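# Press the gauge pin on the magnet-marked post

## Task

Find the one post of the checking fixture that has a yellow magnet on it, push that post's gauge pin fully home and keep it there for at least one second (after that the spring may return it), without disturbing the other three pins or moving the magnet.

## Robot and tools

Robot: two UR20 arms, left_arm and right_arm, each with a Robotiq 2F-85 two-finger gripper and a wrist camera (cam_left_wrist, cam_right_wrist, both 896x504). Calibrated bases in the scene frame: left_arm at (+0.060, +0.928, 0) m, right_arm at (-0.064, -0.817, 0) m, both turned only slightly about z and upright.

Frames. Scene frame: origin at table-top height midway between the arms, +z up, +x out over the table, left_arm on the +y side (this is not the image side). Every hand position, orientation, velocity and wrist-camera pose in a result is given in that arm's own base frame. Offsets you command run along the axes of that arm's current Hand target. Gripper axes: fingers point along +z, close along y; a side block sticks out about 10 cm toward +x. end_effector_position is the point between the closed pads; closed fingertips reach about 19 mm past it.

execute_actions(actions, cameras). actions is a list of actions; each action is a table of at most 15 rows, each row one control step of 1/30 s; if fewer rows, the last one repeats to fill 15 steps. Each row is a single list of 18 numbers in [-1, 1] covering both arms: left dx, dy, dz, rx, ry, rz, left gripper position, force_limit, speed, then the same nine for the right arm. The six pose numbers are an offset (not a pose) from the Hand target at the start of that action, every row measured from that same start; 1.0 equals 0.6 m for dx..dz and 180 degrees for rx..rz, which together form one rotation vector. Repeating an offset in a new action moves further. Sending six zeros re-commands the current Hand target. Gripper position is absolute: +1 fully open (85 mm), about -0.8 pads touch, -1 closes until blocked. force_limit and speed are on the same -1..+1 scale (speed about 20 mm/s at -1, 85 at 0, 150 at +1); both start at +1. Always resend the gripper numbers you want kept; 0 is itself a command. An empty actions list just reports state. cameras: list of names, [] for none, omitted or ["all"] for all.

move(target, speed, blend, stop_force, zero, blocking, cameras). target is one 18-number row as above, or a list of up to 15 such rows; all pose numbers are offsets from the Hand targets at the start of the move, not from the previous row. The gripper travels a straight path. speed: m/s, 0.002 to 4.2, default 0.25 (turns limited to twice that in rad/s); one value or one per target. blend: corner rounding in m for lists. stop_force: 6 to 120 N, one value for both arms; an arm's path ends when the wrist sensor feels that much push against its motion (or 200 N in any direction), after which it backs off slightly and holds. Use it, slowly, for pressing the pin; leave it out when withdrawing from a contact. Do not rely on it while the gripper rotates. zero (default true) re-zeroes moving arms first; false keeps the old zero. blocking=false returns early but cannot go with stop_force. Moves do not avoid obstacles or the other arm; paths near an arm's own base can flip its shoulder posture. Result adds a "move:" line: done, off_target, moving, held or fault, plus limits=paced (pose clipped) or limits=held (steps withheld).

wait(seconds): 0 to 10, arms hold their last command; useful for the one-second hold. stop: brakes a running move. zoom_image(camera, region): camera is cam_left_wrist or cam_right_wrist; region [x0, y0, x1, y1] pixels, at most 504x504. zero_wrist_force(arm): left_arm or right_arm, subtracts the current reading. read_manual(section): licence texts only. finished_scene(scene): integer number of the current scene; ends it irreversibly.

Reading results. Hand target is your last commanded pose after clipping; the gripper often rests a bit short of it, and the next command asks again. object_status: 0 moving, 1 blocked while opening, 2 blocked while closing (a grip), 3 reached request or pads met. position_measured is in counts: 3 open, ~78 = 60 mm, ~130 = 40 mm, ~180 = 20 mm, ~230 pads together. Wrist force and torque are along the gripper's own axes, a push on a surface showing as force from the surface; a third line gives the peak since last shown. Joint torques include gravity and have offsets. Joint velocities "within noise" means at rest. execute_actions results also list some intermediate positions. Reported positions may be off by a few cm; orientation commands are clipped to 32 degrees from the measured one per step; motion lags commands by about 0.2 s.

What to avoid. The arms are stiff: commanding even slightly beyond a firm contact can trigger a fault stop (net outside force around 150 N, or joint contact torque at limits 678/678/398/98.4/98.4/98.4 N m), freezing that arm for 10 s. Approach the pin slowly with a modest stop_force, and to release a press command a target back past the gripper. Do not knock the magnet, other pins or anything off the table, do not collide the arms or grip the other arm's fingers, avoid slams and long stretched holds that overheat motors (MOTOR HOT line at 70 °C, brake fault at 85 °C).

Each tool is called after "Request:" by a JSON object that holds its "method" and its "body".

## Session

Request:
{"method": "execute_actions", "body": {"actions": []}}

Scene clock: 0.00 s.
left_arm: end_effector_position=(+0.6452, +0.5338, +0.3687) position_measured=3 object_status=3 end_effector_quat_wxyz=(+0.054, +0.895, -0.431, +0.101) | right_arm: end_effector_position=(+1.0094, -0.4085, +0.1239) position_measured=3 object_status=3 end_effector_quat_wxyz=(+0.497, -0.362, -0.574, -0.541)
Joint positions: left_arm=[0.541 -1.507 2.094 -2.179 -1.799 -1.706] | right_arm=[2.693 -2.576 -1.22 -2.623 2.507 -0.374]
Joint velocities: within noise
Joint torques (N m): no reading
Motor temperatures (°C): left_arm=[24 36 26 39 35 34] | right_arm=[29 36 36 38 34 39]
Wrist force (N): no reading
Wrist torque (N m): no reading
Wrist force, peak (N): no reading
Hand target: left_arm +0.6452, +0.5338, +0.3687; +0.054, +0.895, -0.431, +0.101 | right_arm +1.0094, -0.4085, +0.1239; +0.497, -0.362, -0.574, -0.541
Tool commands: left_gripper/position=+1.0 left_gripper/force_limit=+1.0 left_gripper/speed=+1.0 right_gripper/position=+1.0 right_gripper/force_limit=+1.0 right_gripper/speed=+1.0

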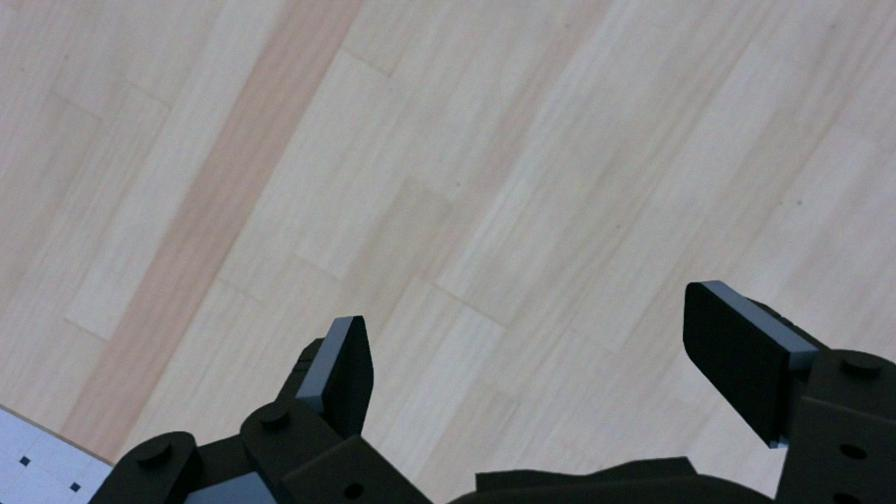

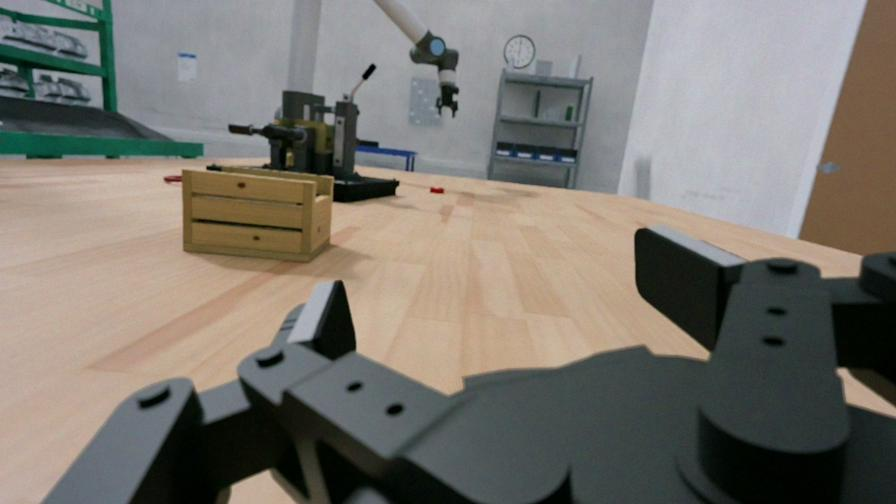

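Request:
{"method": "zoom_image", "body": {"camera": "cam_right_wrist", "region": [160, 50, 460, 270]}}

Request:
{"method": "zoom_image", "body": {"camera": "cam_left_wrist", "region": [0, 360, 200, 504]}}

Scaled by 1.680 from the camera's 896x504 image, which has a finer 1280x720 frame.

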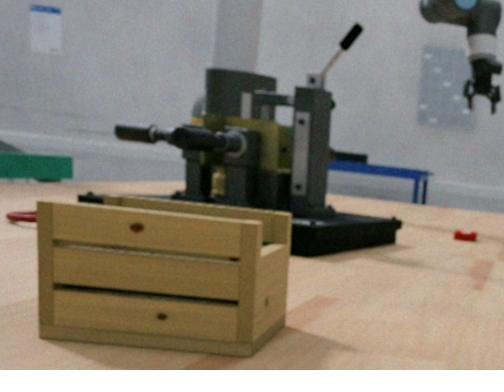

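Scaled by 2.520 from the camera's 896x504 image, which has a finer 1280x720 frame.

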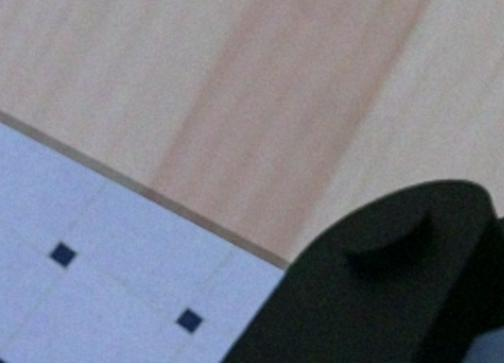

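Request:
{"method": "move", "body": {"target": [0.739,0.590,-0.217,-0.042,0.09,0.1446,1,1,1,0,0,0,0,0,0,1,1,1], "speed": 0.4, "cameras": []}}

Request:
{"method": "move", "body": {"target": [0.819,0.517,0.058,0,0,0,1,1,1,0,0,0,0,0,0,1,1,1], "speed": 0.4}}

Scene clock: 3.83 s.
left_arm: end_effector_position=(+0.6207, +0.0001, +0.5993) position_measured=3 object_status=3 end_effector_quat_wxyz=(+0.148, +0.747, -0.614, +0.206) end_effector_velocity=(+0.000, -0.003, +0.002) end_effector_angular_velocity=(+0.000, -0.002, -0.003) | right_arm: end_effector_position=(+1.0094, -0.4085, +0.1239) position_measured=3 object_status=3 end_effector_quat_wxyz=(+0.497, -0.362, -0.574, -0.541)
Joint positions: left_arm=[-0.073 -1.923 2.175 -2.005 -2.052 -1.883] | right_arm=[2.693 -2.576 -1.22 -2.623 2.507 -0.374]
Joint velocities: left_arm=[-0.005 -0.001 -0.001 -0.001 0 -0.002] | right_arm=[within noise]
Joint torques (N m): left_arm=[-5.5 -45.72 -127.19 -14.91 -6.91 -5.23] | right_arm=[-0.6 250.4 73.94 -3.08 1.07 0.29]
Motor temperatures (°C): left_arm=[24 36 26 39 35 34] | right_arm=[29 36 36 38 34 39]
Wrist force (N): left_arm=[0.3 -0.1 0.5] | right_arm=[0.2 0.2 0.4]
Wrist torque (N m): left_arm=[0.04 0.06 -0.01] | right_arm=[0.03 -0.04 0.00]
Wrist force, peak (N): left_arm=[4.6 0.5 0.5] | right_arm=[0.0 0.4 0.5]
Hand target: left_arm +0.6208, -0.0001, +0.5994; +0.148, +0.747, -0.614, +0.206 | right_arm +1.0094, -0.4085, +0.1239; +0.497, -0.362, -0.574, -0.541
Off the commanded pose: left_arm 0.000 m, 0 deg | right_arm 0.000 m, 0 deg.
move: done
No camera images: "cameras" was empty.

Scene clock: 5.97 s.
left_arm: end_effector_position=(+0.4004, -0.5003, +0.7992) position_measured=3 object_status=3 end_effector_quat_wxyz=(+0.148, +0.747, -0.614, +0.206) | right_arm: end_effector_position=(+1.0094, -0.4085, +0.1239) position_measured=3 object_status=3 end_effector_quat_wxyz=(+0.497, -0.362, -0.574, -0.541)
Joint positions: left_arm=[-1.18 -2.074 2.042 -2.047 -1.634 -2.962] | right_arm=[2.693 -2.576 -1.22 -2.623 2.507 -0.374]
Joint velocities: within noise
Joint torques (N m): left_arm=[-18.53 35.5 -135.63 -8.28 5.34 -5.28] | right_arm=[0.18 250.73 73.37 -1.86 1.65 0.5]
Motor temperatures (°C): left_arm=[24 36 26 39 35 34] | right_arm=[29 36 36 38 34 39]
Wrist force (N): left_arm=[0.2 -0.6 -0.1] | right_arm=[0.0 0.3 0.5]
Wrist torque (N m): left_arm=[-0.09 0.10 -0.02] | right_arm=[0.05 -0.01 0.00]
Wrist force, peak (N): left_arm=[3.9 2.3 0.1] | right_arm=[0.1 0.5 0.5]
Hand target: left_arm +0.4003, -0.5004, +0.7993; +0.148, +0.747, -0.614, +0.206 | right_arm +1.0094, -0.4085, +0.1239; +0.497, -0.362, -0.574, -0.541
Off the commanded pose: left_arm 0.000 m, 0 deg | right_arm 0.000 m, 0 deg.
move: done
camera_calibration:
cam_left_wrist: T_world_to_cam=[[-0.991901, -0.0877598, -0.0918195, 0.44343], [-0.0701023, 0.981089, -0.180415, 0.686289], [0.105916, -0.172517, -0.979295, 0.779969], [0, 0, 0, 1]] pos_world=[0.405338, -0.499838, 0.928353]

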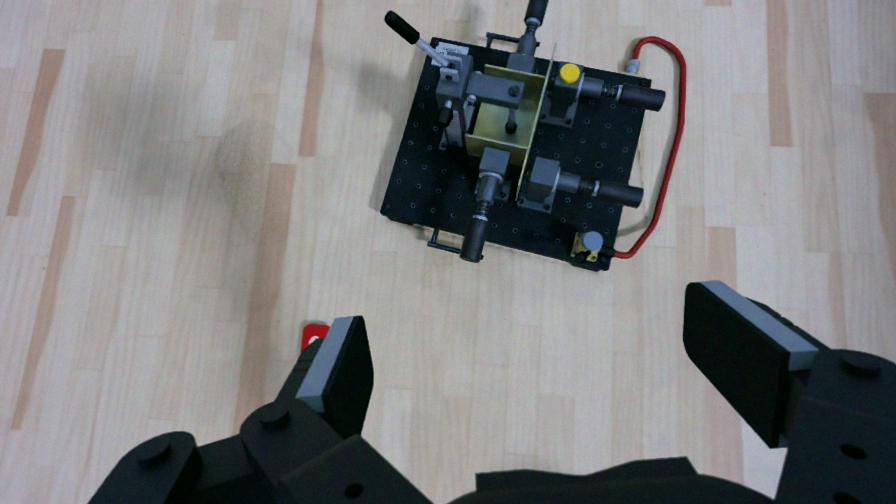

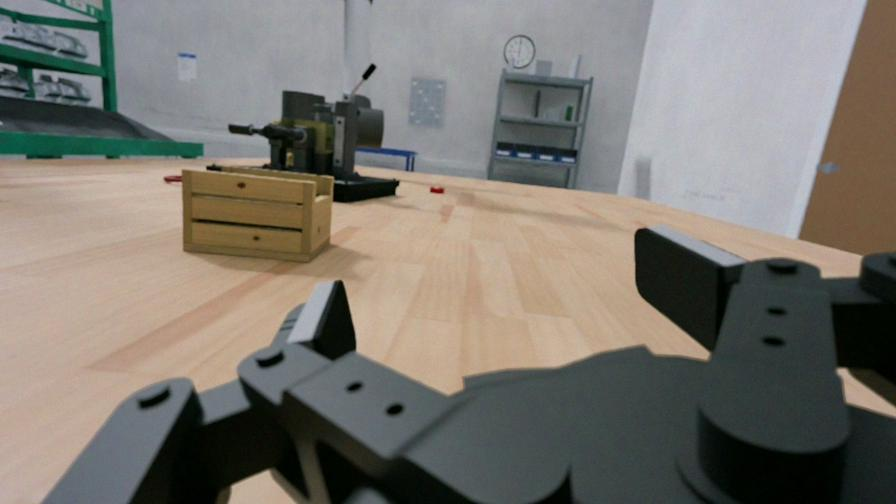

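Request:
{"method": "zoom_image", "body": {"camera": "cam_left_wrist", "region": [370, 0, 710, 280]}}

Scaled by 1.482 from the camera's 896x504 image, which has a finer 1280x720 frame.

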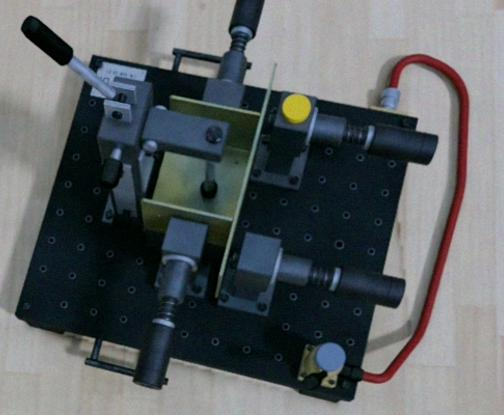

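Request:
{"method": "move", "body": {"target": [0.056,0.7345,0.998,0.212,0.046,-0.3217,-1,1,0,0,0,0,0,0,0,1,1,1], "speed": 0.35, "cameras": ["cam_left_wrist"]}}

Scene clock: 10.73 s.
left_arm: end_effector_position=(+0.0501, -0.9016, +0.2795) position_measured=232 object_status=3 end_effector_quat_wxyz=(+0.027, +0.936, -0.075, +0.342) | right_arm: end_effector_position=(+1.0094, -0.4085, +0.1239) position_measured=3 object_status=3 end_effector_quat_wxyz=(+0.497, -0.362, -0.574, -0.541)
Joint positions: left_arm=[-1.987 -1.358 2.13 -2.13 -0.899 -5.044] | right_arm=[2.693 -2.576 -1.22 -2.623 2.507 -0.374]
Joint velocities: within noise
Joint torques (N m): left_arm=[-18.68 -95.37 -100.41 -5.71 -1.78 -3.03] | right_arm=[-2.91 251.99 73.75 -1.13 2.48 1.6]
Motor temperatures (°C): left_arm=[24 36 26 39 35 34] | right_arm=[29 36 36 38 34 39]
Wrist force (N): left_arm=[0.4 0.0 -0.4] | right_arm=[0.0 0.3 0.3]
Wrist torque (N m): left_arm=[0.07 0.09 -0.07] | right_arm=[0.05 -0.01 0.00]
Wrist force, peak (N): left_arm=[0.5 -3.2 -2.9] | right_arm=[0.3 0.7 0.4]
Hand target: left_arm +0.0501, -0.9017, +0.2794; +0.027, +0.936, -0.075, +0.342 | right_arm +1.0094, -0.4085, +0.1239; +0.497, -0.362, -0.574, -0.541
Off the commanded pose: left_arm 0.000 m, 0 deg | right_arm 0.000 m, 0 deg.
move: done
camera_calibration:
cam_left_wrist: T_world_to_cam=[[-0.256484, -0.96316, -0.0808626, -0.81615], [-0.892132, 0.268098, -0.363625, 0.411313], [0.371908, -0.0211238, -0.928029, 0.347802], [0, 0, 0, 1]] pos_world=[0.0282657, -0.889009, 0.406338]
Images, in order (width x height): cam_left_wrist 896x504.

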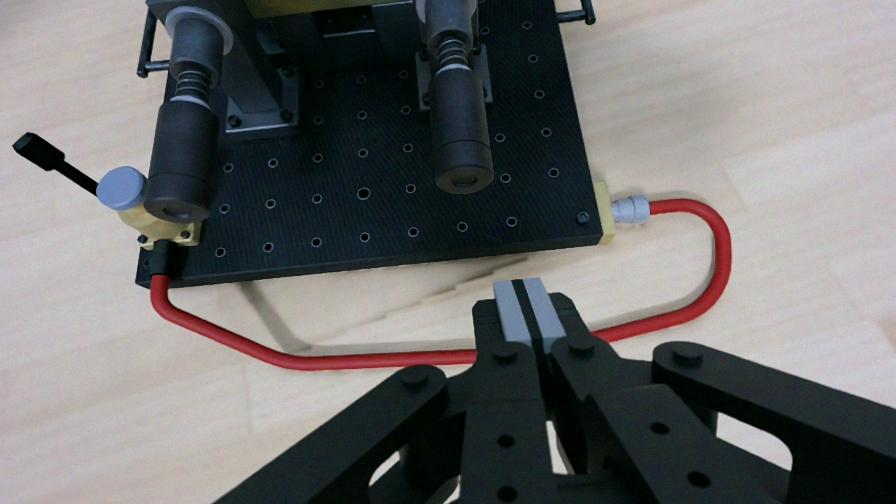

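Request:
{"method": "move", "body": {"target": [-0.0253,-0.0057,0.1735,0,0,0,-1,1,0,0,0,0,0,0,0,1,1,1], "speed": 0.2, "cameras": ["cam_left_wrist"]}}

Scene clock: 12.70 s.
left_arm: end_effector_position=(+0.1053, -0.9070, +0.1901) position_measured=232 object_status=3 end_effector_quat_wxyz=(+0.027, +0.936, -0.075, +0.342) | right_arm: end_effector_position=(+1.0094, -0.4085, +0.1239) position_measured=3 object_status=3 end_effector_quat_wxyz=(+0.497, -0.362, -0.574, -0.541)
Joint positions: left_arm=[-1.925 -1.261 2.19 -2.336 -0.887 -4.966] | right_arm=[2.693 -2.576 -1.22 -2.623 2.507 -0.374]
Joint velocities: within noise
Joint torques (N m): left_arm=[21.44 -107.43 -47.89 -12.51 8.71 2.09] | right_arm=[-5.9 251.9 75.9 -0.09 3.93 2.44]
Motor temperatures (°C): left_arm=[24 36 26 39 35 34] | right_arm=[29 36 36 38 34 39]
Wrist force (N): left_arm=[0.7 -0.2 0.1] | right_arm=[-0.2 0.3 0.1]
Wrist torque (N m): left_arm=[0.09 0.05 -0.02] | right_arm=[0.06 0.04 0.00]
Wrist force, peak (N): left_arm=[1.1 0.6 -3.1] | right_arm=[0.5 0.3 0.3]
Hand target: left_arm +0.1053, -0.9070, +0.1900; +0.027, +0.936, -0.075, +0.342 | right_arm +1.0094, -0.4085, +0.1239; +0.497, -0.362, -0.574, -0.541
Off the commanded pose: left_arm 0.000 m, 0 deg | right_arm 0.000 m, 0 deg.
move: done
camera_calibration:
cam_left_wrist: T_world_to_cam=[[-0.25635, -0.963188, -0.08095, -0.814361], [-0.89212, 0.268005, -0.363724, 0.429329], [0.372029, -0.0210236, -0.927983, 0.244296], [0, 0, 0, 1]] pos_world=[0.0833661, -0.894309, 0.316937]
Images, in order (width x height): cam_left_wrist 896x504.

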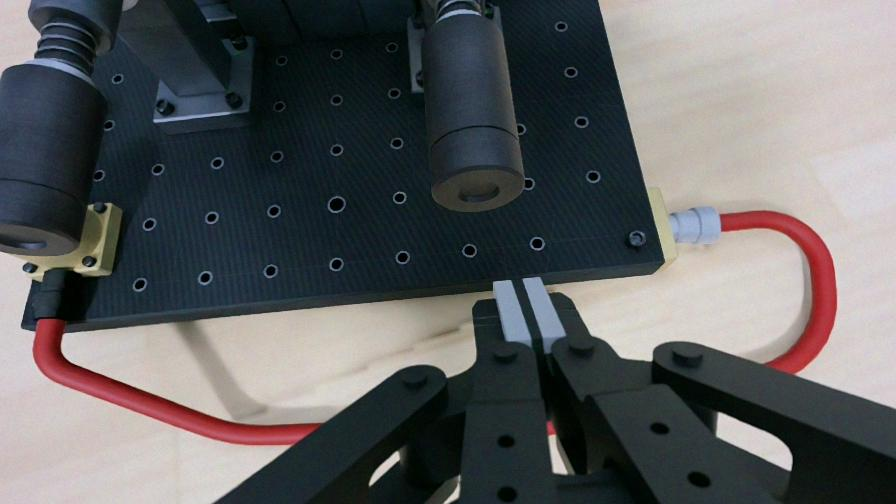

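Request:
{"method": "move", "body": {"target": [[-0.0015,-0.0115,-0.0012,0,0,0,-1,1,0,0,0,0,0,0,0,1,1,1],[0.0623,-0.0115,0.0524,0,0,0,-1,1,0,0,0,0,0,0,0,1,1,1]], "speed": 0.03, "stop_force": 8, "cameras": ["cam_left_wrist"]}}

Scene clock: 16.43 s.
left_arm: end_effector_position=(+0.1508, -0.9071, +0.1900) position_measured=232 object_status=3 end_effector_quat_wxyz=(+0.027, +0.936, -0.075, +0.342) | right_arm: end_effector_position=(+1.0094, -0.4085, +0.1239) position_measured=3 object_status=3 end_effector_quat_wxyz=(+0.497, -0.362, -0.574, -0.541)
Joint positions: left_arm=[-1.875 -1.258 2.2 -2.39 -0.88 -4.902] | right_arm=[2.693 -2.576 -1.22 -2.623 2.507 -0.374]
Joint velocities: within noise
Joint torques (N m): left_arm=[-12.17 -153.14 -49.32 -6.11 -0.57 -4.24] | right_arm=[-0.05 254.94 72.81 -0.36 3.1 3.63]
Motor temperatures (°C): left_arm=[24 36 26 39 35 34] | right_arm=[29 36 36 37 34 39]
Wrist force (N): left_arm=[-0.6 -0.9 -8.1] | right_arm=[0.2 0.2 0.1]
Wrist torque (N m): left_arm=[0.00 0.08 -0.02] | right_arm=[0.04 -0.04 0.00]
Wrist force, peak (N): left_arm=[1.2 -0.8 -10.8] | right_arm=[0.5 0.5 0.3]
Hand target: left_arm +0.1508, -0.9071, +0.1900; +0.027, +0.936, -0.075, +0.342 (not the last commanded pose) | right_arm +1.0094, -0.4085, +0.1239; +0.497, -0.362, -0.574, -0.541
Off the commanded pose: left_arm 0.004 m, 0 deg | right_arm 0.000 m, 0 deg.
move: contact (left_arm); path passed 1 of 2 targets
camera_calibration:
cam_left_wrist: T_world_to_cam=[[-0.256316, -0.96319, -0.0810398, -0.802858], [-0.89213, 0.268006, -0.363699, 0.469985], [0.37203, -0.0209236, -0.927985, 0.227232], [0, 0, 0, 1]] pos_world=[0.128966, -0.894509, 0.316737]
Images, in order (width x height): cam_left_wrist 896x504.

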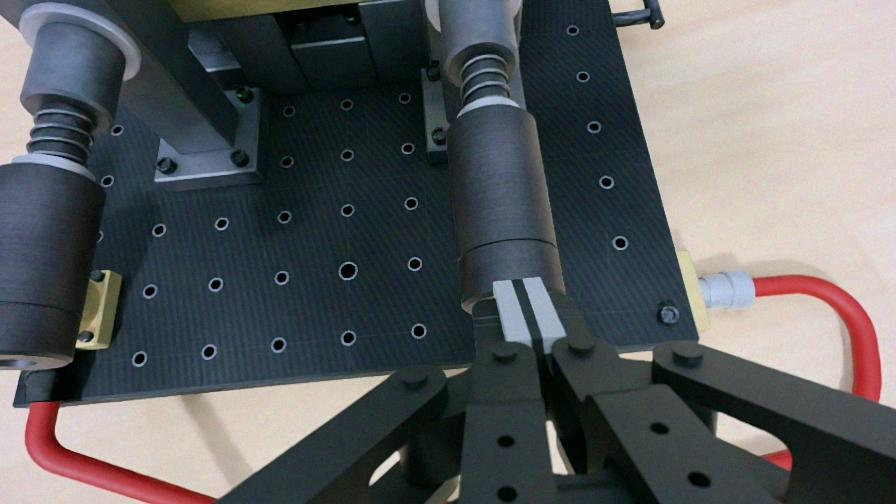

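Request:
{"method": "move", "body": {"target": [[-0.0319,0,-0.0268,0,0,0,-1,1,0,0,0,0,0,0,0,1,1,1],[-0.0533,0,-0.0013,0,0,0,-1,1,0,0,0,0,0,0,0,1,1,1]], "speed": 0.1, "cameras": []}}

Request:
{"method": "move", "body": {"target": [0.0575,0,0.0482,0,0,0,-1,1,0,0,0,0,0,0,0,1,1,1], "speed": 0.025, "stop_force": 8, "cameras": ["cam_left_wrist"]}}

Scene clock: 17.80 s.
left_arm: end_effector_position=(+0.1262, -0.9031, +0.1701) position_measured=232 object_status=3 end_effector_quat_wxyz=(+0.027, +0.936, -0.075, +0.342) | right_arm: end_effector_position=(+1.0094, -0.4085, +0.1239) position_measured=3 object_status=3 end_effector_quat_wxyz=(+0.497, -0.362, -0.574, -0.541)
Joint positions: left_arm=[-1.904 -1.24 2.209 -2.394 -0.884 -4.939] | right_arm=[2.693 -2.576 -1.22 -2.623 2.507 -0.374]
Joint velocities: within noise
Joint torques (N m): left_arm=[-12.04 -103.68 -38.8 -14.48 -1.42 -4.52] | right_arm=[-3.47 257.09 75.83 -1.03 3.33 3.95]
Motor temperatures (°C): left_arm=[24 36 26 39 35 34] | right_arm=[29 36 36 37 34 39]
Wrist force (N): left_arm=[0.7 -0.3 -0.4] | right_arm=[-0.1 0.1 -0.1]
Wrist torque (N m): left_arm=[0.02 0.06 -0.02] | right_arm=[0.02 0.02 0.00]
Wrist force, peak (N): left_arm=[-0.8 -0.6 -8.5] | right_arm=[0.0 0.7 0.1]
Hand target: left_arm +0.1262, -0.9031, +0.1700; +0.027, +0.936, -0.075, +0.342 | right_arm +1.0094, -0.4085, +0.1239; +0.497, -0.362, -0.574, -0.541
Off the commanded pose: left_arm 0.000 m, 0 deg | right_arm 0.000 m, 0 deg.
move: done
No camera images: "cameras" was empty.

Scene clock: 20.00 s.
left_arm: end_effector_position=(+0.1491, -0.9067, +0.1700) position_measured=232 object_status=3 end_effector_quat_wxyz=(+0.027, +0.936, -0.075, +0.342) | right_arm: end_effector_position=(+1.0094, -0.4085, +0.1239) position_measured=3 object_status=3 end_effector_quat_wxyz=(+0.497, -0.362, -0.574, -0.541)
Joint positions: left_arm=[-1.877 -1.235 2.209 -2.421 -0.88 -4.904] | right_arm=[2.693 -2.576 -1.22 -2.623 2.507 -0.374]
Joint velocities: within noise
Joint torques (N m): left_arm=[-10.69 -164.51 -43.54 -6.73 0.31 -4.19] | right_arm=[-0.69 256.3 75.13 -1.42 3.18 3.09]
Motor temperatures (°C): left_arm=[24 36 26 39 35 34] | right_arm=[29 36 36 37 34 39]
Wrist force (N): left_arm=[-5.3 -0.1 -3.3] | right_arm=[0.1 0.5 0.5]
Wrist torque (N m): left_arm=[0.05 0.02 -0.01] | right_arm=[0.09 -0.02 0.00]
Wrist force, peak (N): left_arm=[-5.6 -0.9 -6.4] | right_arm=[0.2 0.5 0.7]
Hand target: left_arm +0.1491, -0.9067, +0.1699; +0.027, +0.936, -0.075, +0.342 (not the last commanded pose) | right_arm +1.0094, -0.4085, +0.1239; +0.497, -0.362, -0.574, -0.541
Off the commanded pose: left_arm 0.022 m, 0 deg | right_arm 0.000 m, 0 deg.
move: contact (left_arm)
camera_calibration:
cam_left_wrist: T_world_to_cam=[[-0.256333, -0.963167, -0.0812535, -0.804444], [-0.892125, 0.268103, -0.363641, 0.461156], [0.372031, -0.0207249, -0.927989, 0.209491], [0, 0, 0, 1]] pos_world=[0.127266, -0.894109, 0.296736]
Images, in order (width x height): cam_left_wrist 896x504.

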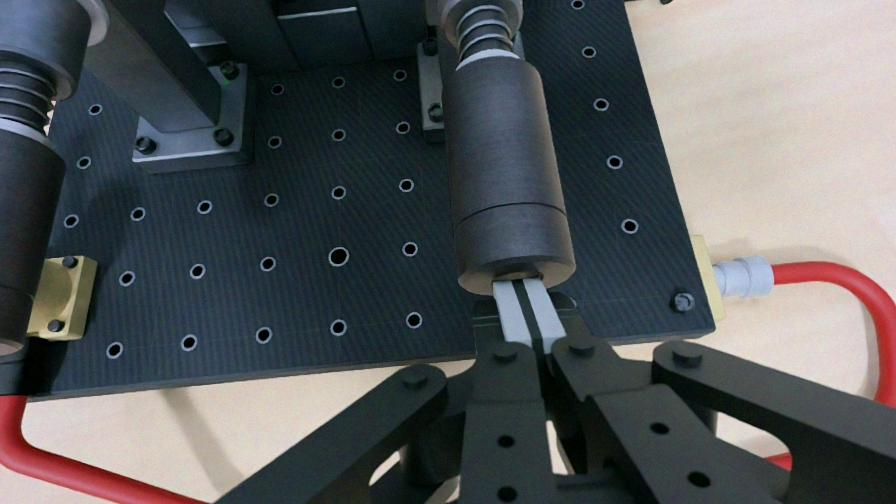

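Request:
{"method": "move", "body": {"target": [0.0383,0,0.0322,0,0,0,-1,1,0,0,0,0,0,0,0,1,1,1], "speed": 0.02, "stop_force": 45, "zero": false, "cameras": ["cam_left_wrist"]}}

Scene clock: 22.57 s.
left_arm: end_effector_position=(+0.1663, -0.9094, +0.1699) position_measured=232 object_status=3 end_effector_quat_wxyz=(+0.026, +0.936, -0.075, +0.342) | right_arm: end_effector_position=(+1.0094, -0.4085, +0.1239) position_measured=3 object_status=3 end_effector_quat_wxyz=(+0.497, -0.362, -0.574, -0.541)
Joint positions: left_arm=[-1.857 -1.23 2.208 -2.44 -0.878 -4.878] | right_arm=[2.693 -2.576 -1.22 -2.623 2.507 -0.374]
Joint velocities: within noise
Joint torques (N m): left_arm=[10.88 -170.16 -44.77 -7.58 14.69 -4.8] | right_arm=[0.03 257.54 74.15 -0.94 3.66 3.83]
Motor temperatures (°C): left_arm=[24 36 26 39 35 34] | right_arm=[29 36 36 37 34 39]
Wrist force (N): left_arm=[-30.9 -0.7 -18.3] | right_arm=[0.0 0.2 0.2]
Wrist torque (N m): left_arm=[0.06 -0.10 -0.02] | right_arm=[0.03 -0.01 -0.01]
Wrist force, peak (N): left_arm=[-73.7 -21.1 -89.6] | right_arm=[0.2 0.4 0.4]
Hand target: left_arm +0.1663, -0.9094, +0.1699; +0.026, +0.936, -0.075, +0.342 (not the last commanded pose) | right_arm +1.0094, -0.4085, +0.1239; +0.497, -0.362, -0.574, -0.541
Off the commanded pose: left_arm 0.013 m, 0 deg | right_arm 0.000 m, 0 deg.
move: contact (left_arm)
camera_calibration:
cam_left_wrist: T_world_to_cam=[[-0.256202, -0.963195, -0.0813331, -0.802682], [-0.892126, 0.26801, -0.363707, 0.477072], [0.372119, -0.0206231, -0.927956, 0.203141], [0, 0, 0, 1]] pos_world=[0.144367, -0.89681, 0.296736]
Images, in order (width x height): cam_left_wrist 896x504.

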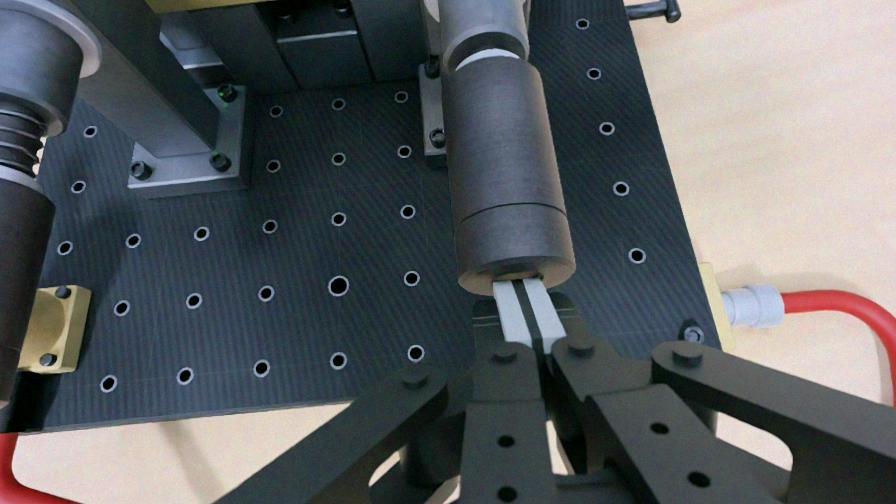

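Request:
{"method": "wait", "body": {"seconds": 1.0, "cameras": []}}

Request:
{"method": "move", "body": {"target": [-0.0638,0,-0.0536,0,0,0,-1,1,0,0,0,0,0,0,0,1,1,1], "speed": 0.06, "cameras": ["cam_left_wrist"]}}

Request:
{"method": "finished_scene", "body": {"scene": 1}}

Scene clock: 23.87 s.
left_arm: end_effector_position=(+0.1663, -0.9094, +0.1699) position_measured=232 object_status=3 end_effector_quat_wxyz=(+0.026, +0.936, -0.075, +0.342) | right_arm: end_effector_position=(+1.0094, -0.4085, +0.1239) position_measured=3 object_status=3 end_effector_quat_wxyz=(+0.497, -0.362, -0.574, -0.541)
Joint positions: left_arm=[-1.857 -1.23 2.208 -2.44 -0.878 -4.878] | right_arm=[2.693 -2.576 -1.22 -2.623 2.507 -0.374]
Joint velocities: within noise
Joint torques (N m): left_arm=[10.03 -167.87 -45.92 -10.42 9.7 -4] | right_arm=[-1.27 250.38 76.32 -1.14 4.26 3.82]
Motor temperatures (°C): left_arm=[24 36 26 39 35 34] | right_arm=[29 36 36 37 34 39]
Wrist force (N): left_arm=[-29.5 2.5 -18.2] | right_arm=[0.4 0.3 0.2]
Wrist torque (N m): left_arm=[-0.01 -0.11 0.02] | right_arm=[0.05 -0.08 0.00]
Wrist force, peak (N): left_arm=[-30.7 -0.8 -18.1] | right_arm=[0.1 0.3 0.8]
Hand target: left_arm +0.1663, -0.9094, +0.1699; +0.026, +0.936, -0.075, +0.342 (not the last commanded pose) | right_arm +1.0094, -0.4085, +0.1239; +0.497, -0.362, -0.574, -0.541
Tool commands: left_gripper/position=-1.0 left_gripper/force_limit=+1.0 left_gripper/speed=+0.0 right_gripper/position=+1.0 right_gripper/force_limit=+1.0 right_gripper/speed=+1.0
Off the commanded pose: left_arm 0.013 m, 0 deg | right_arm 0.000 m, 0 deg.
wait: 1.00 s; at rest from the start
No camera images: "cameras" was empty.

Scene clock: 25.10 s.
left_arm: end_effector_position=(+0.1171, -0.9014, +0.1698) position_measured=232 object_status=3 end_effector_quat_wxyz=(+0.026, +0.936, -0.075, +0.342) | right_arm: end_effector_position=(+1.0094, -0.4085, +0.1239) position_measured=3 object_status=3 end_effector_quat_wxyz=(+0.497, -0.362, -0.574, -0.541)
Joint positions: left_arm=[-1.915 -1.242 2.209 -2.383 -0.886 -4.953] | right_arm=[2.693 -2.576 -1.22 -2.623 2.507 -0.374]
Joint velocities: within noise
Joint torques (N m): left_arm=[-17.19 -160.47 -88.01 -5.82 -1.33 -3.9] | right_arm=[-0.56 254.14 75.09 -0.92 3.75 4.04]
Motor temperatures (°C): left_arm=[24 36 26 39 35 34] | right_arm=[29 36 36 37 34 39]
Wrist force (N): left_arm=[-1.2 3.6 -0.3] | right_arm=[0.0 0.2 0.3]
Wrist torque (N m): left_arm=[0.75 0.40 -0.02] | right_arm=[0.03 0.00 0.00]
Wrist force, peak (N): left_arm=[-29.1 2.3 -17.6] | right_arm=[0.2 0.2 0.6]
Hand target: left_arm +0.1169, -0.9015, +0.1699; +0.026, +0.936, -0.075, +0.342 | right_arm +1.0094, -0.4085, +0.1239; +0.497, -0.362, -0.574, -0.541
Off the commanded pose: left_arm 0.000 m, 0 deg | right_arm 0.000 m, 0 deg.
move: done
camera_calibration:
cam_left_wrist: T_world_to_cam=[[-0.256254, -0.963171, -0.081457, -0.807534], [-0.89211, 0.268105, -0.363674, 0.431035], [0.372119, -0.0205243, -0.927958, 0.221517], [0, 0, 0, 1]] pos_world=[0.0951663, -0.88881, 0.296535]
Images, in order (width x height): cam_left_wrist 896x504.

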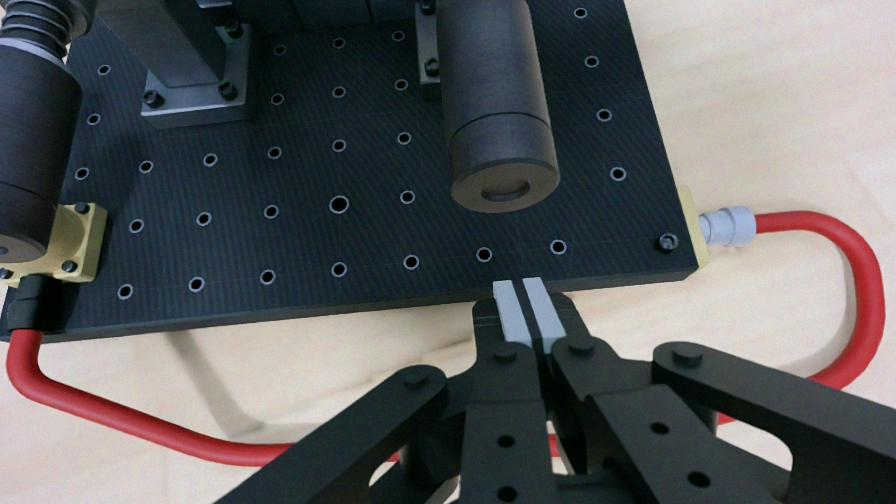

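The scene is finished: the task was done.


## Next scene

The same job, from a new start.

Request:
{"method": "execute_actions", "body": {"actions": []}}

Scene clock: 0.00 s.
left_arm: end_effector_position=(+1.6020, +0.5513, +0.3701) position_measured=3 object_status=3 end_effector_quat_wxyz=(-0.049, +0.940, +0.190, +0.279) | right_arm: end_effector_position=(+0.4481, +0.4679, +0.3319) position_measured=3 object_status=3 end_effector_quat_wxyz=(-0.272, +0.502, +0.649, +0.503)
Joint positions: left_arm=[0.193 -0.686 0.985 -2.439 -1.472 -3.319] | right_arm=[4.007 -1.969 -2.772 1.193 2.076 2.519]
Joint velocities: within noise
Joint torques (N m): no reading
Motor temperatures (°C): left_arm=[24 35 26 38 34 34] | right_arm=[28 35 36 37 34 38]
Wrist force (N): no reading
Wrist torque (N m): no reading
Wrist force, peak (N): no reading
Hand target: left_arm +1.6020, +0.5513, +0.3701; -0.049, +0.940, +0.190, +0.279 | right_arm +0.4481, +0.4679, +0.3319; -0.272, +0.502, +0.649, +0.503
Tool commands: left_gripper/position=+1.0 left_gripper/force_limit=+1.0 left_gripper/speed=+1.0 right_gripper/position=+1.0 right_gripper/force_limit=+1.0 right_gripper/speed=+1.0
camera_calibration:
cam_left_wrist: T_world_to_cam=[[0.280319, -0.958405, -0.0536817, 0.116011], [-0.933413, -0.259108, -0.248199, 1.75322], [0.223966, 0.119682, -0.967221, 0.0591923], [0, 0, 0, 1]] pos_world=[1.5907, 0.558373, 0.498626]
cam_right_wrist: T_world_to_cam=[[0.956613, -0.13676, 0.257272, -0.433465], [0.120637, -0.61784, -0.776995, 0.502422], [0.265214, 0.774319, -0.574535, -0.162484], [0, 0, 0, 1]] pos_world=[0.39714, 0.37695, 0.408545]

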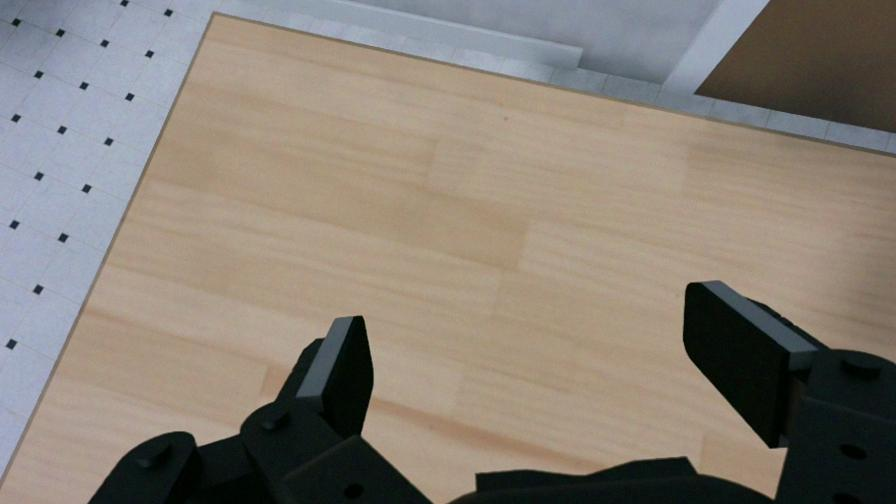

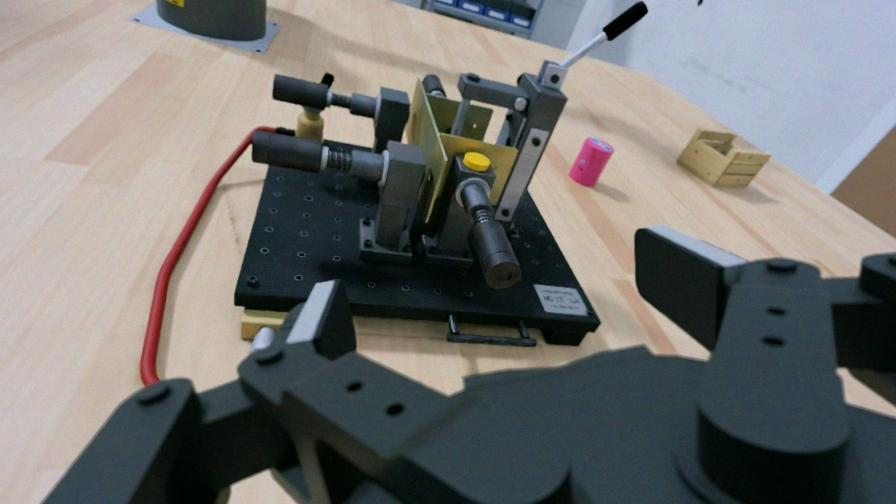

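Request:
{"method": "move", "body": {"target": [0,0,0,0,0,0,1,1,1,-0.2098,0.0638,0.3547,0.0622,-0.0423,0.1077,-1,1,0], "speed": 0.25, "cameras": ["cam_right_wrist"]}}

Scene clock: 2.73 s.
left_arm: end_effector_position=(+1.6020, +0.5513, +0.3701) position_measured=3 object_status=3 end_effector_quat_wxyz=(-0.049, +0.940, +0.190, +0.279) | right_arm: end_effector_position=(+0.5596, +0.6168, +0.1647) position_measured=232 object_status=3 end_effector_quat_wxyz=(-0.356, +0.607, +0.618, +0.350)
Joint positions: left_arm=[0.193 -0.686 0.985 -2.439 -1.472 -3.319] | right_arm=[3.978 -2.193 -2.494 0.876 2.203 2.705]
Joint velocities: within noise
Joint torques (N m): left_arm=[1.03 -278.64 -105.49 -11.16 1.06 -0.65] | right_arm=[-24.76 111.88 28.6 4.88 7.06 5.47]
Motor temperatures (°C): left_arm=[24 35 26 38 34 34] | right_arm=[28 35 36 37 34 38]
Wrist force (N): left_arm=[0.2 -0.2 -0.1] | right_arm=[-0.9 0.9 0.2]
Wrist torque (N m): left_arm=[-0.03 -0.02 0.00] | right_arm=[0.26 0.44 -0.33]
Wrist force, peak (N): left_arm=[0.7 -0.5 -0.3] | right_arm=[-1.5 2.2 2.9]
Hand target: left_arm +1.6020, +0.5513, +0.3701; -0.049, +0.940, +0.190, +0.279 | right_arm +0.5596, +0.6169, +0.1646; -0.357, +0.607, +0.618, +0.350
Off the commanded pose: left_arm 0.000 m, 0 deg | right_arm 0.000 m, 0 deg.
move: done
camera_calibration:
cam_right_wrist: T_world_to_cam=[[0.98625, -0.1262, -0.106695, -0.439845], [-0.165058, -0.720436, -0.673593, 0.657224], [0.00814032, 0.681943, -0.73136, -0.176735], [0, 0, 0, 1]] pos_world=[0.543716, 0.538503, 0.266515]
Images, in order (width x height): cam_right_wrist 896x504.

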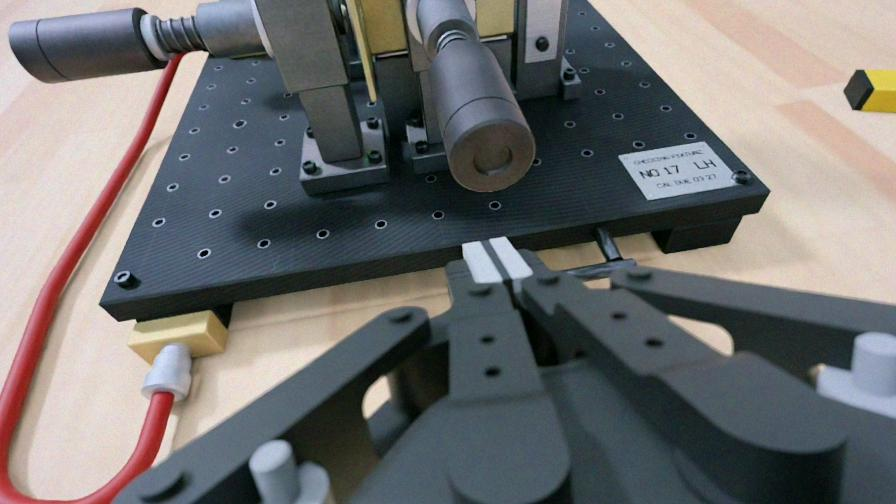

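Request:
{"method": "move", "body": {"target": [[0,0,0,0,0,0,1,1,1,0,0.0133,0,0,0,0,-1,1,0],[0,0,0,0,0,0,1,1,1,0.045,0.0133,0.0779,0,0,0,-1,1,0]], "speed": 0.03, "stop_force": 8, "cameras": ["cam_right_wrist"]}}

Scene clock: 6.47 s.
left_arm: end_effector_position=(+1.6020, +0.5513, +0.3701) position_measured=3 object_status=3 end_effector_quat_wxyz=(-0.049, +0.940, +0.190, +0.279) | right_arm: end_effector_position=(+0.5668, +0.6638, +0.1646) position_measured=232 object_status=3 end_effector_quat_wxyz=(-0.357, +0.607, +0.618, +0.350)
Joint positions: left_arm=[0.193 -0.686 0.985 -2.439 -1.472 -3.319] | right_arm=[4.018 -2.199 -2.446 0.852 2.172 2.735]
Joint velocities: within noise
Joint torques (N m): left_arm=[2.74 -276.86 -109.47 -11.15 2.99 0.73] | right_arm=[-19.1 162.99 12.09 15.07 7.38 -6.96]
Motor temperatures (°C): left_arm=[24 35 26 38 34 34] | right_arm=[28 35 36 37 34 38]
Wrist force (N): left_arm=[0.2 0.1 0.2] | right_arm=[-5.8 1.1 -3.8]
Wrist torque (N m): left_arm=[0.03 -0.02 0.00] | right_arm=[0.12 0.47 -0.29]
Wrist force, peak (N): left_arm=[0.7 -0.2 -0.2] | right_arm=[-4.1 0.8 -8.2]
Hand target: left_arm +1.6020, +0.5513, +0.3701; -0.049, +0.940, +0.190, +0.279 | right_arm +0.5668, +0.6638, +0.1646; -0.357, +0.607, +0.618, +0.350 (not the last commanded pose)
Off the commanded pose: left_arm 0.000 m, 0 deg | right_arm 0.007 m, 0 deg.
move: contact (right_arm); path passed 1 of 2 targets
camera_calibration:
cam_right_wrist: T_world_to_cam=[[0.986235, -0.126213, -0.106821, -0.440975], [-0.165154, -0.720483, -0.673519, 0.692266], [0.00804415, 0.68189, -0.73141, -0.208821], [0, 0, 0, 1]] pos_world=[0.550915, 0.585502, 0.266416]
Images, in order (width x height): cam_right_wrist 896x504.

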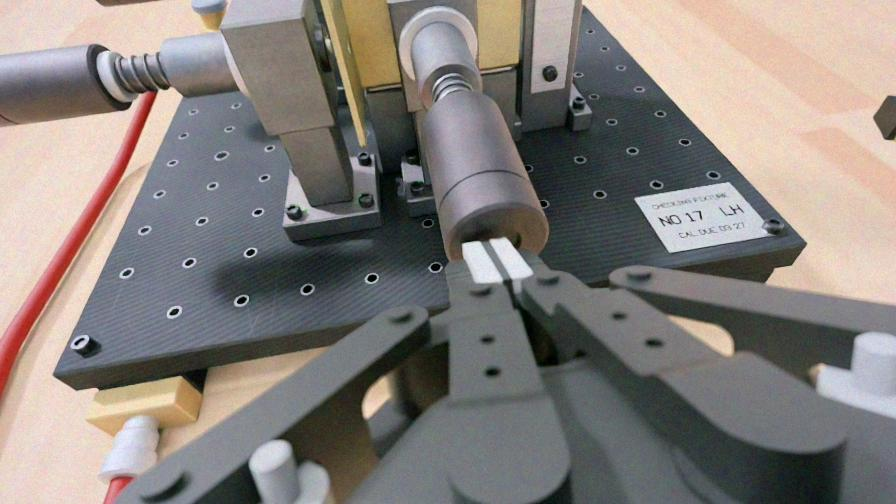

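Request:
{"method": "move", "body": {"target": [[0,0,0,0,0,0,1,1,1,0.0117,0,0.0202,0,0,0,-1,1,0],[0,0,0,0,0,0,1,1,1,0.02,0,0.0346,0,0,0,-1,1,0]], "speed": [0.03,0.005], "stop_force": 45, "zero": false, "cameras": ["cam_right_wrist"]}}

Request:
{"method": "wait", "body": {"seconds": 0.7, "cameras": []}}

Scene clock: 8.97 s.
left_arm: end_effector_position=(+1.6020, +0.5513, +0.3701) position_measured=3 object_status=3 end_effector_quat_wxyz=(-0.049, +0.940, +0.190, +0.279) | right_arm: end_effector_position=(+0.5665, +0.6810, +0.1646) position_measured=232 object_status=3 end_effector_quat_wxyz=(-0.357, +0.607, +0.618, +0.350)
Joint positions: left_arm=[0.193 -0.686 0.985 -2.439 -1.472 -3.319] | right_arm=[4.035 -2.202 -2.432 0.847 2.158 2.747]
Joint velocities: within noise
Joint torques (N m): left_arm=[5.23 -280.47 -108.35 -11.5 3.32 1.49] | right_arm=[13.23 133.25 33.97 5.88 8.03 -6.45]
Motor temperatures (°C): left_arm=[24 35 26 38 34 34] | right_arm=[28 35 36 37 34 38]
Wrist force (N): left_arm=[0.2 -0.1 0.0] | right_arm=[-14.4 -1.7 -52.6]
Wrist torque (N m): left_arm=[0.00 -0.03 0.00] | right_arm=[0.16 0.74 -0.29]
Wrist force, peak (N): left_arm=[0.4 0.5 -0.3] | right_arm=[-18.6 -2.7 -65.8]
Hand target: left_arm +1.6020, +0.5513, +0.3701; -0.049, +0.940, +0.190, +0.279 | right_arm +0.5665, +0.6810, +0.1646; -0.357, +0.607, +0.618, +0.350 (not the last commanded pose)
Off the commanded pose: left_arm 0.000 m, 0 deg | right_arm 0.007 m, 0 deg.
move: contact (right_arm); path passed 1 of 2 targets
camera_calibration:
cam_right_wrist: T_world_to_cam=[[0.986218, -0.126292, -0.106881, -0.438435], [-0.165253, -0.720514, -0.673462, 0.704667], [0.00804383, 0.681843, -0.731454, -0.220506], [0, 0, 0, 1]] pos_world=[0.550615, 0.602702, 0.266416]
Images, in order (width x height): cam_right_wrist 896x504.

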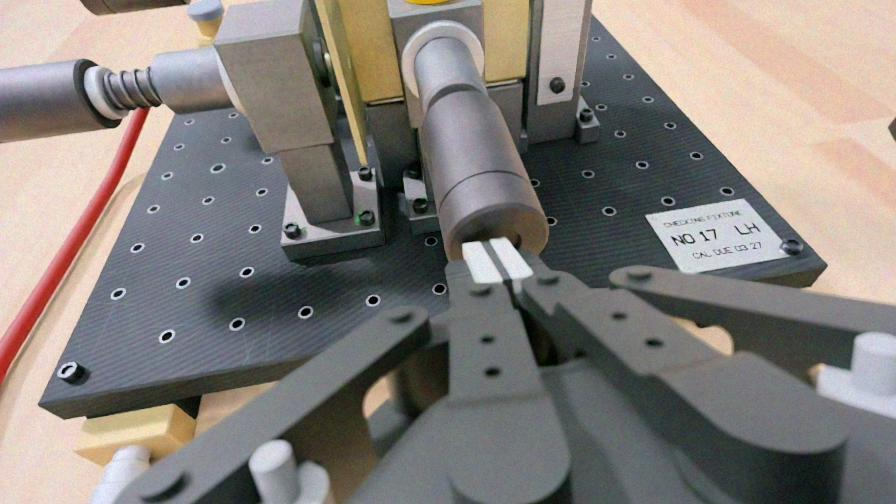

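Scene clock: 9.67 s.
left_arm: end_effector_position=(+1.6020, +0.5513, +0.3701) position_measured=3 object_status=3 end_effector_quat_wxyz=(-0.049, +0.940, +0.190, +0.279) | right_arm: end_effector_position=(+0.5665, +0.6810, +0.1646) position_measured=232 object_status=3 end_effector_quat_wxyz=(-0.357, +0.607, +0.618, +0.350)
Joint positions: left_arm=[0.193 -0.686 0.985 -2.439 -1.472 -3.319] | right_arm=[4.035 -2.202 -2.432 0.847 2.158 2.747]
Joint velocities: within noise
Joint torques (N m): left_arm=[5.94 -280.23 -109.26 -11.52 3.23 1.41] | right_arm=[8.86 139.27 32.13 8.99 7.34 -6.6]
Motor temperatures (°C): left_arm=[24 35 26 38 34 34] | right_arm=[28 35 36 37 34 38]
Wrist force (N): left_arm=[0.3 -0.1 -0.1] | right_arm=[-12.8 -2.0 -50.2]
Wrist torque (N m): left_arm=[-0.01 -0.05 0.00] | right_arm=[0.06 0.70 -0.29]
Wrist force, peak (N): left_arm=[0.4 -0.3 -0.3] | right_arm=[-14.3 -2.0 -52.3]
Hand target: left_arm +1.6020, +0.5513, +0.3701; -0.049, +0.940, +0.190, +0.279 | right_arm +0.5665, +0.6810, +0.1646; -0.357, +0.607, +0.618, +0.350 (not the last commanded pose)
Tool commands: left_gripper/position=+1.0 left_gripper/force_limit=+1.0 left_gripper/speed=+1.0 right_gripper/position=-1.0 right_gripper/force_limit=+1.0 right_gripper/speed=+0.0
Off the commanded pose: left_arm 0.000 m, 0 deg | right_arm 0.007 m, 0 deg.
wait: 0.70 s; at rest by 0.17 s
No camera images: "cameras" was empty.

Request:
{"method": "move", "body": {"target": [0,0,0,0,0,0,1,1,1,-0.0375,0,-0.065,0,0,0,-1,1,0], "speed": 0.08, "cameras": ["cam_right_wrist"]}}

Request:
{"method": "finished_scene", "body": {"scene": 2}}

Scene clock: 10.87 s.
left_arm: end_effector_position=(+1.6020, +0.5513, +0.3701) position_measured=3 object_status=3 end_effector_quat_wxyz=(-0.049, +0.940, +0.190, +0.279) | right_arm: end_effector_position=(+0.5673, +0.6361, +0.1647) position_measured=232 object_status=3 end_effector_quat_wxyz=(-0.357, +0.607, +0.618, +0.350)
Joint positions: left_arm=[0.193 -0.686 0.985 -2.439 -1.472 -3.319] | right_arm=[3.989 -2.195 -2.469 0.859 2.194 2.713]
Joint velocities: within noise
Joint torques (N m): left_arm=[0.82 -281.12 -113.83 -10.58 4.03 1.7] | right_arm=[-21.29 160.05 4.24 14.63 7.95 -5.45]
Motor temperatures (°C): left_arm=[24 35 26 38 34 34] | right_arm=[28 35 36 37 34 38]
Wrist force (N): left_arm=[0.3 0.1 -0.3] | right_arm=[-1.2 1.1 -0.2]
Wrist torque (N m): left_arm=[0.03 -0.03 -0.01] | right_arm=[0.28 0.49 -0.33]
Wrist force, peak (N): left_arm=[0.7 -0.3 -0.3] | right_arm=[-13.3 -1.8 -50.4]
Hand target: left_arm +1.6020, +0.5513, +0.3701; -0.049, +0.940, +0.190, +0.279 | right_arm +0.5673, +0.6360, +0.1647; -0.357, +0.607, +0.618, +0.350
Off the commanded pose: left_arm 0.000 m, 0 deg | right_arm 0.000 m, 0 deg.
move: done
camera_calibration:
cam_right_wrist: T_world_to_cam=[[0.986219, -0.126285, -0.106886, -0.444897], [-0.165251, -0.720469, -0.673511, 0.672435], [0.00804599, 0.681892, -0.731409, -0.189939], [0, 0, 0, 1]] pos_world=[0.551415, 0.557802, 0.266415]
Images, in order (width x height): cam_right_wrist 896x504.

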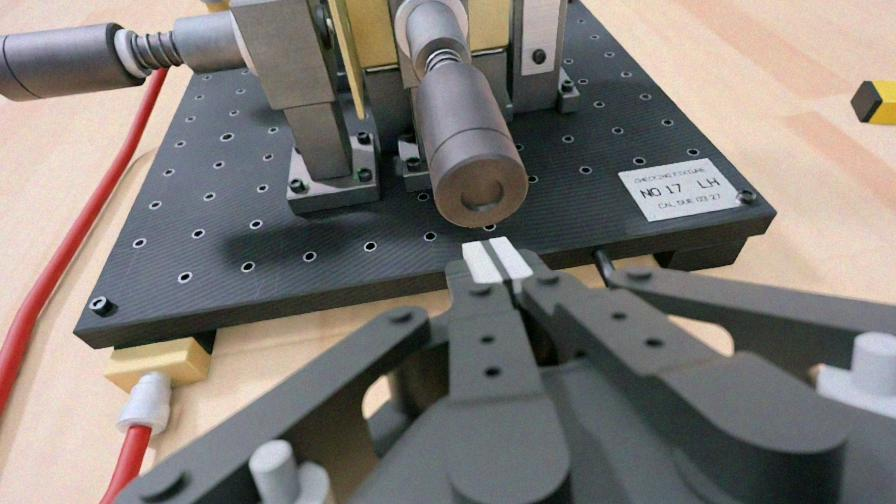

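The scene is finished: the task was done.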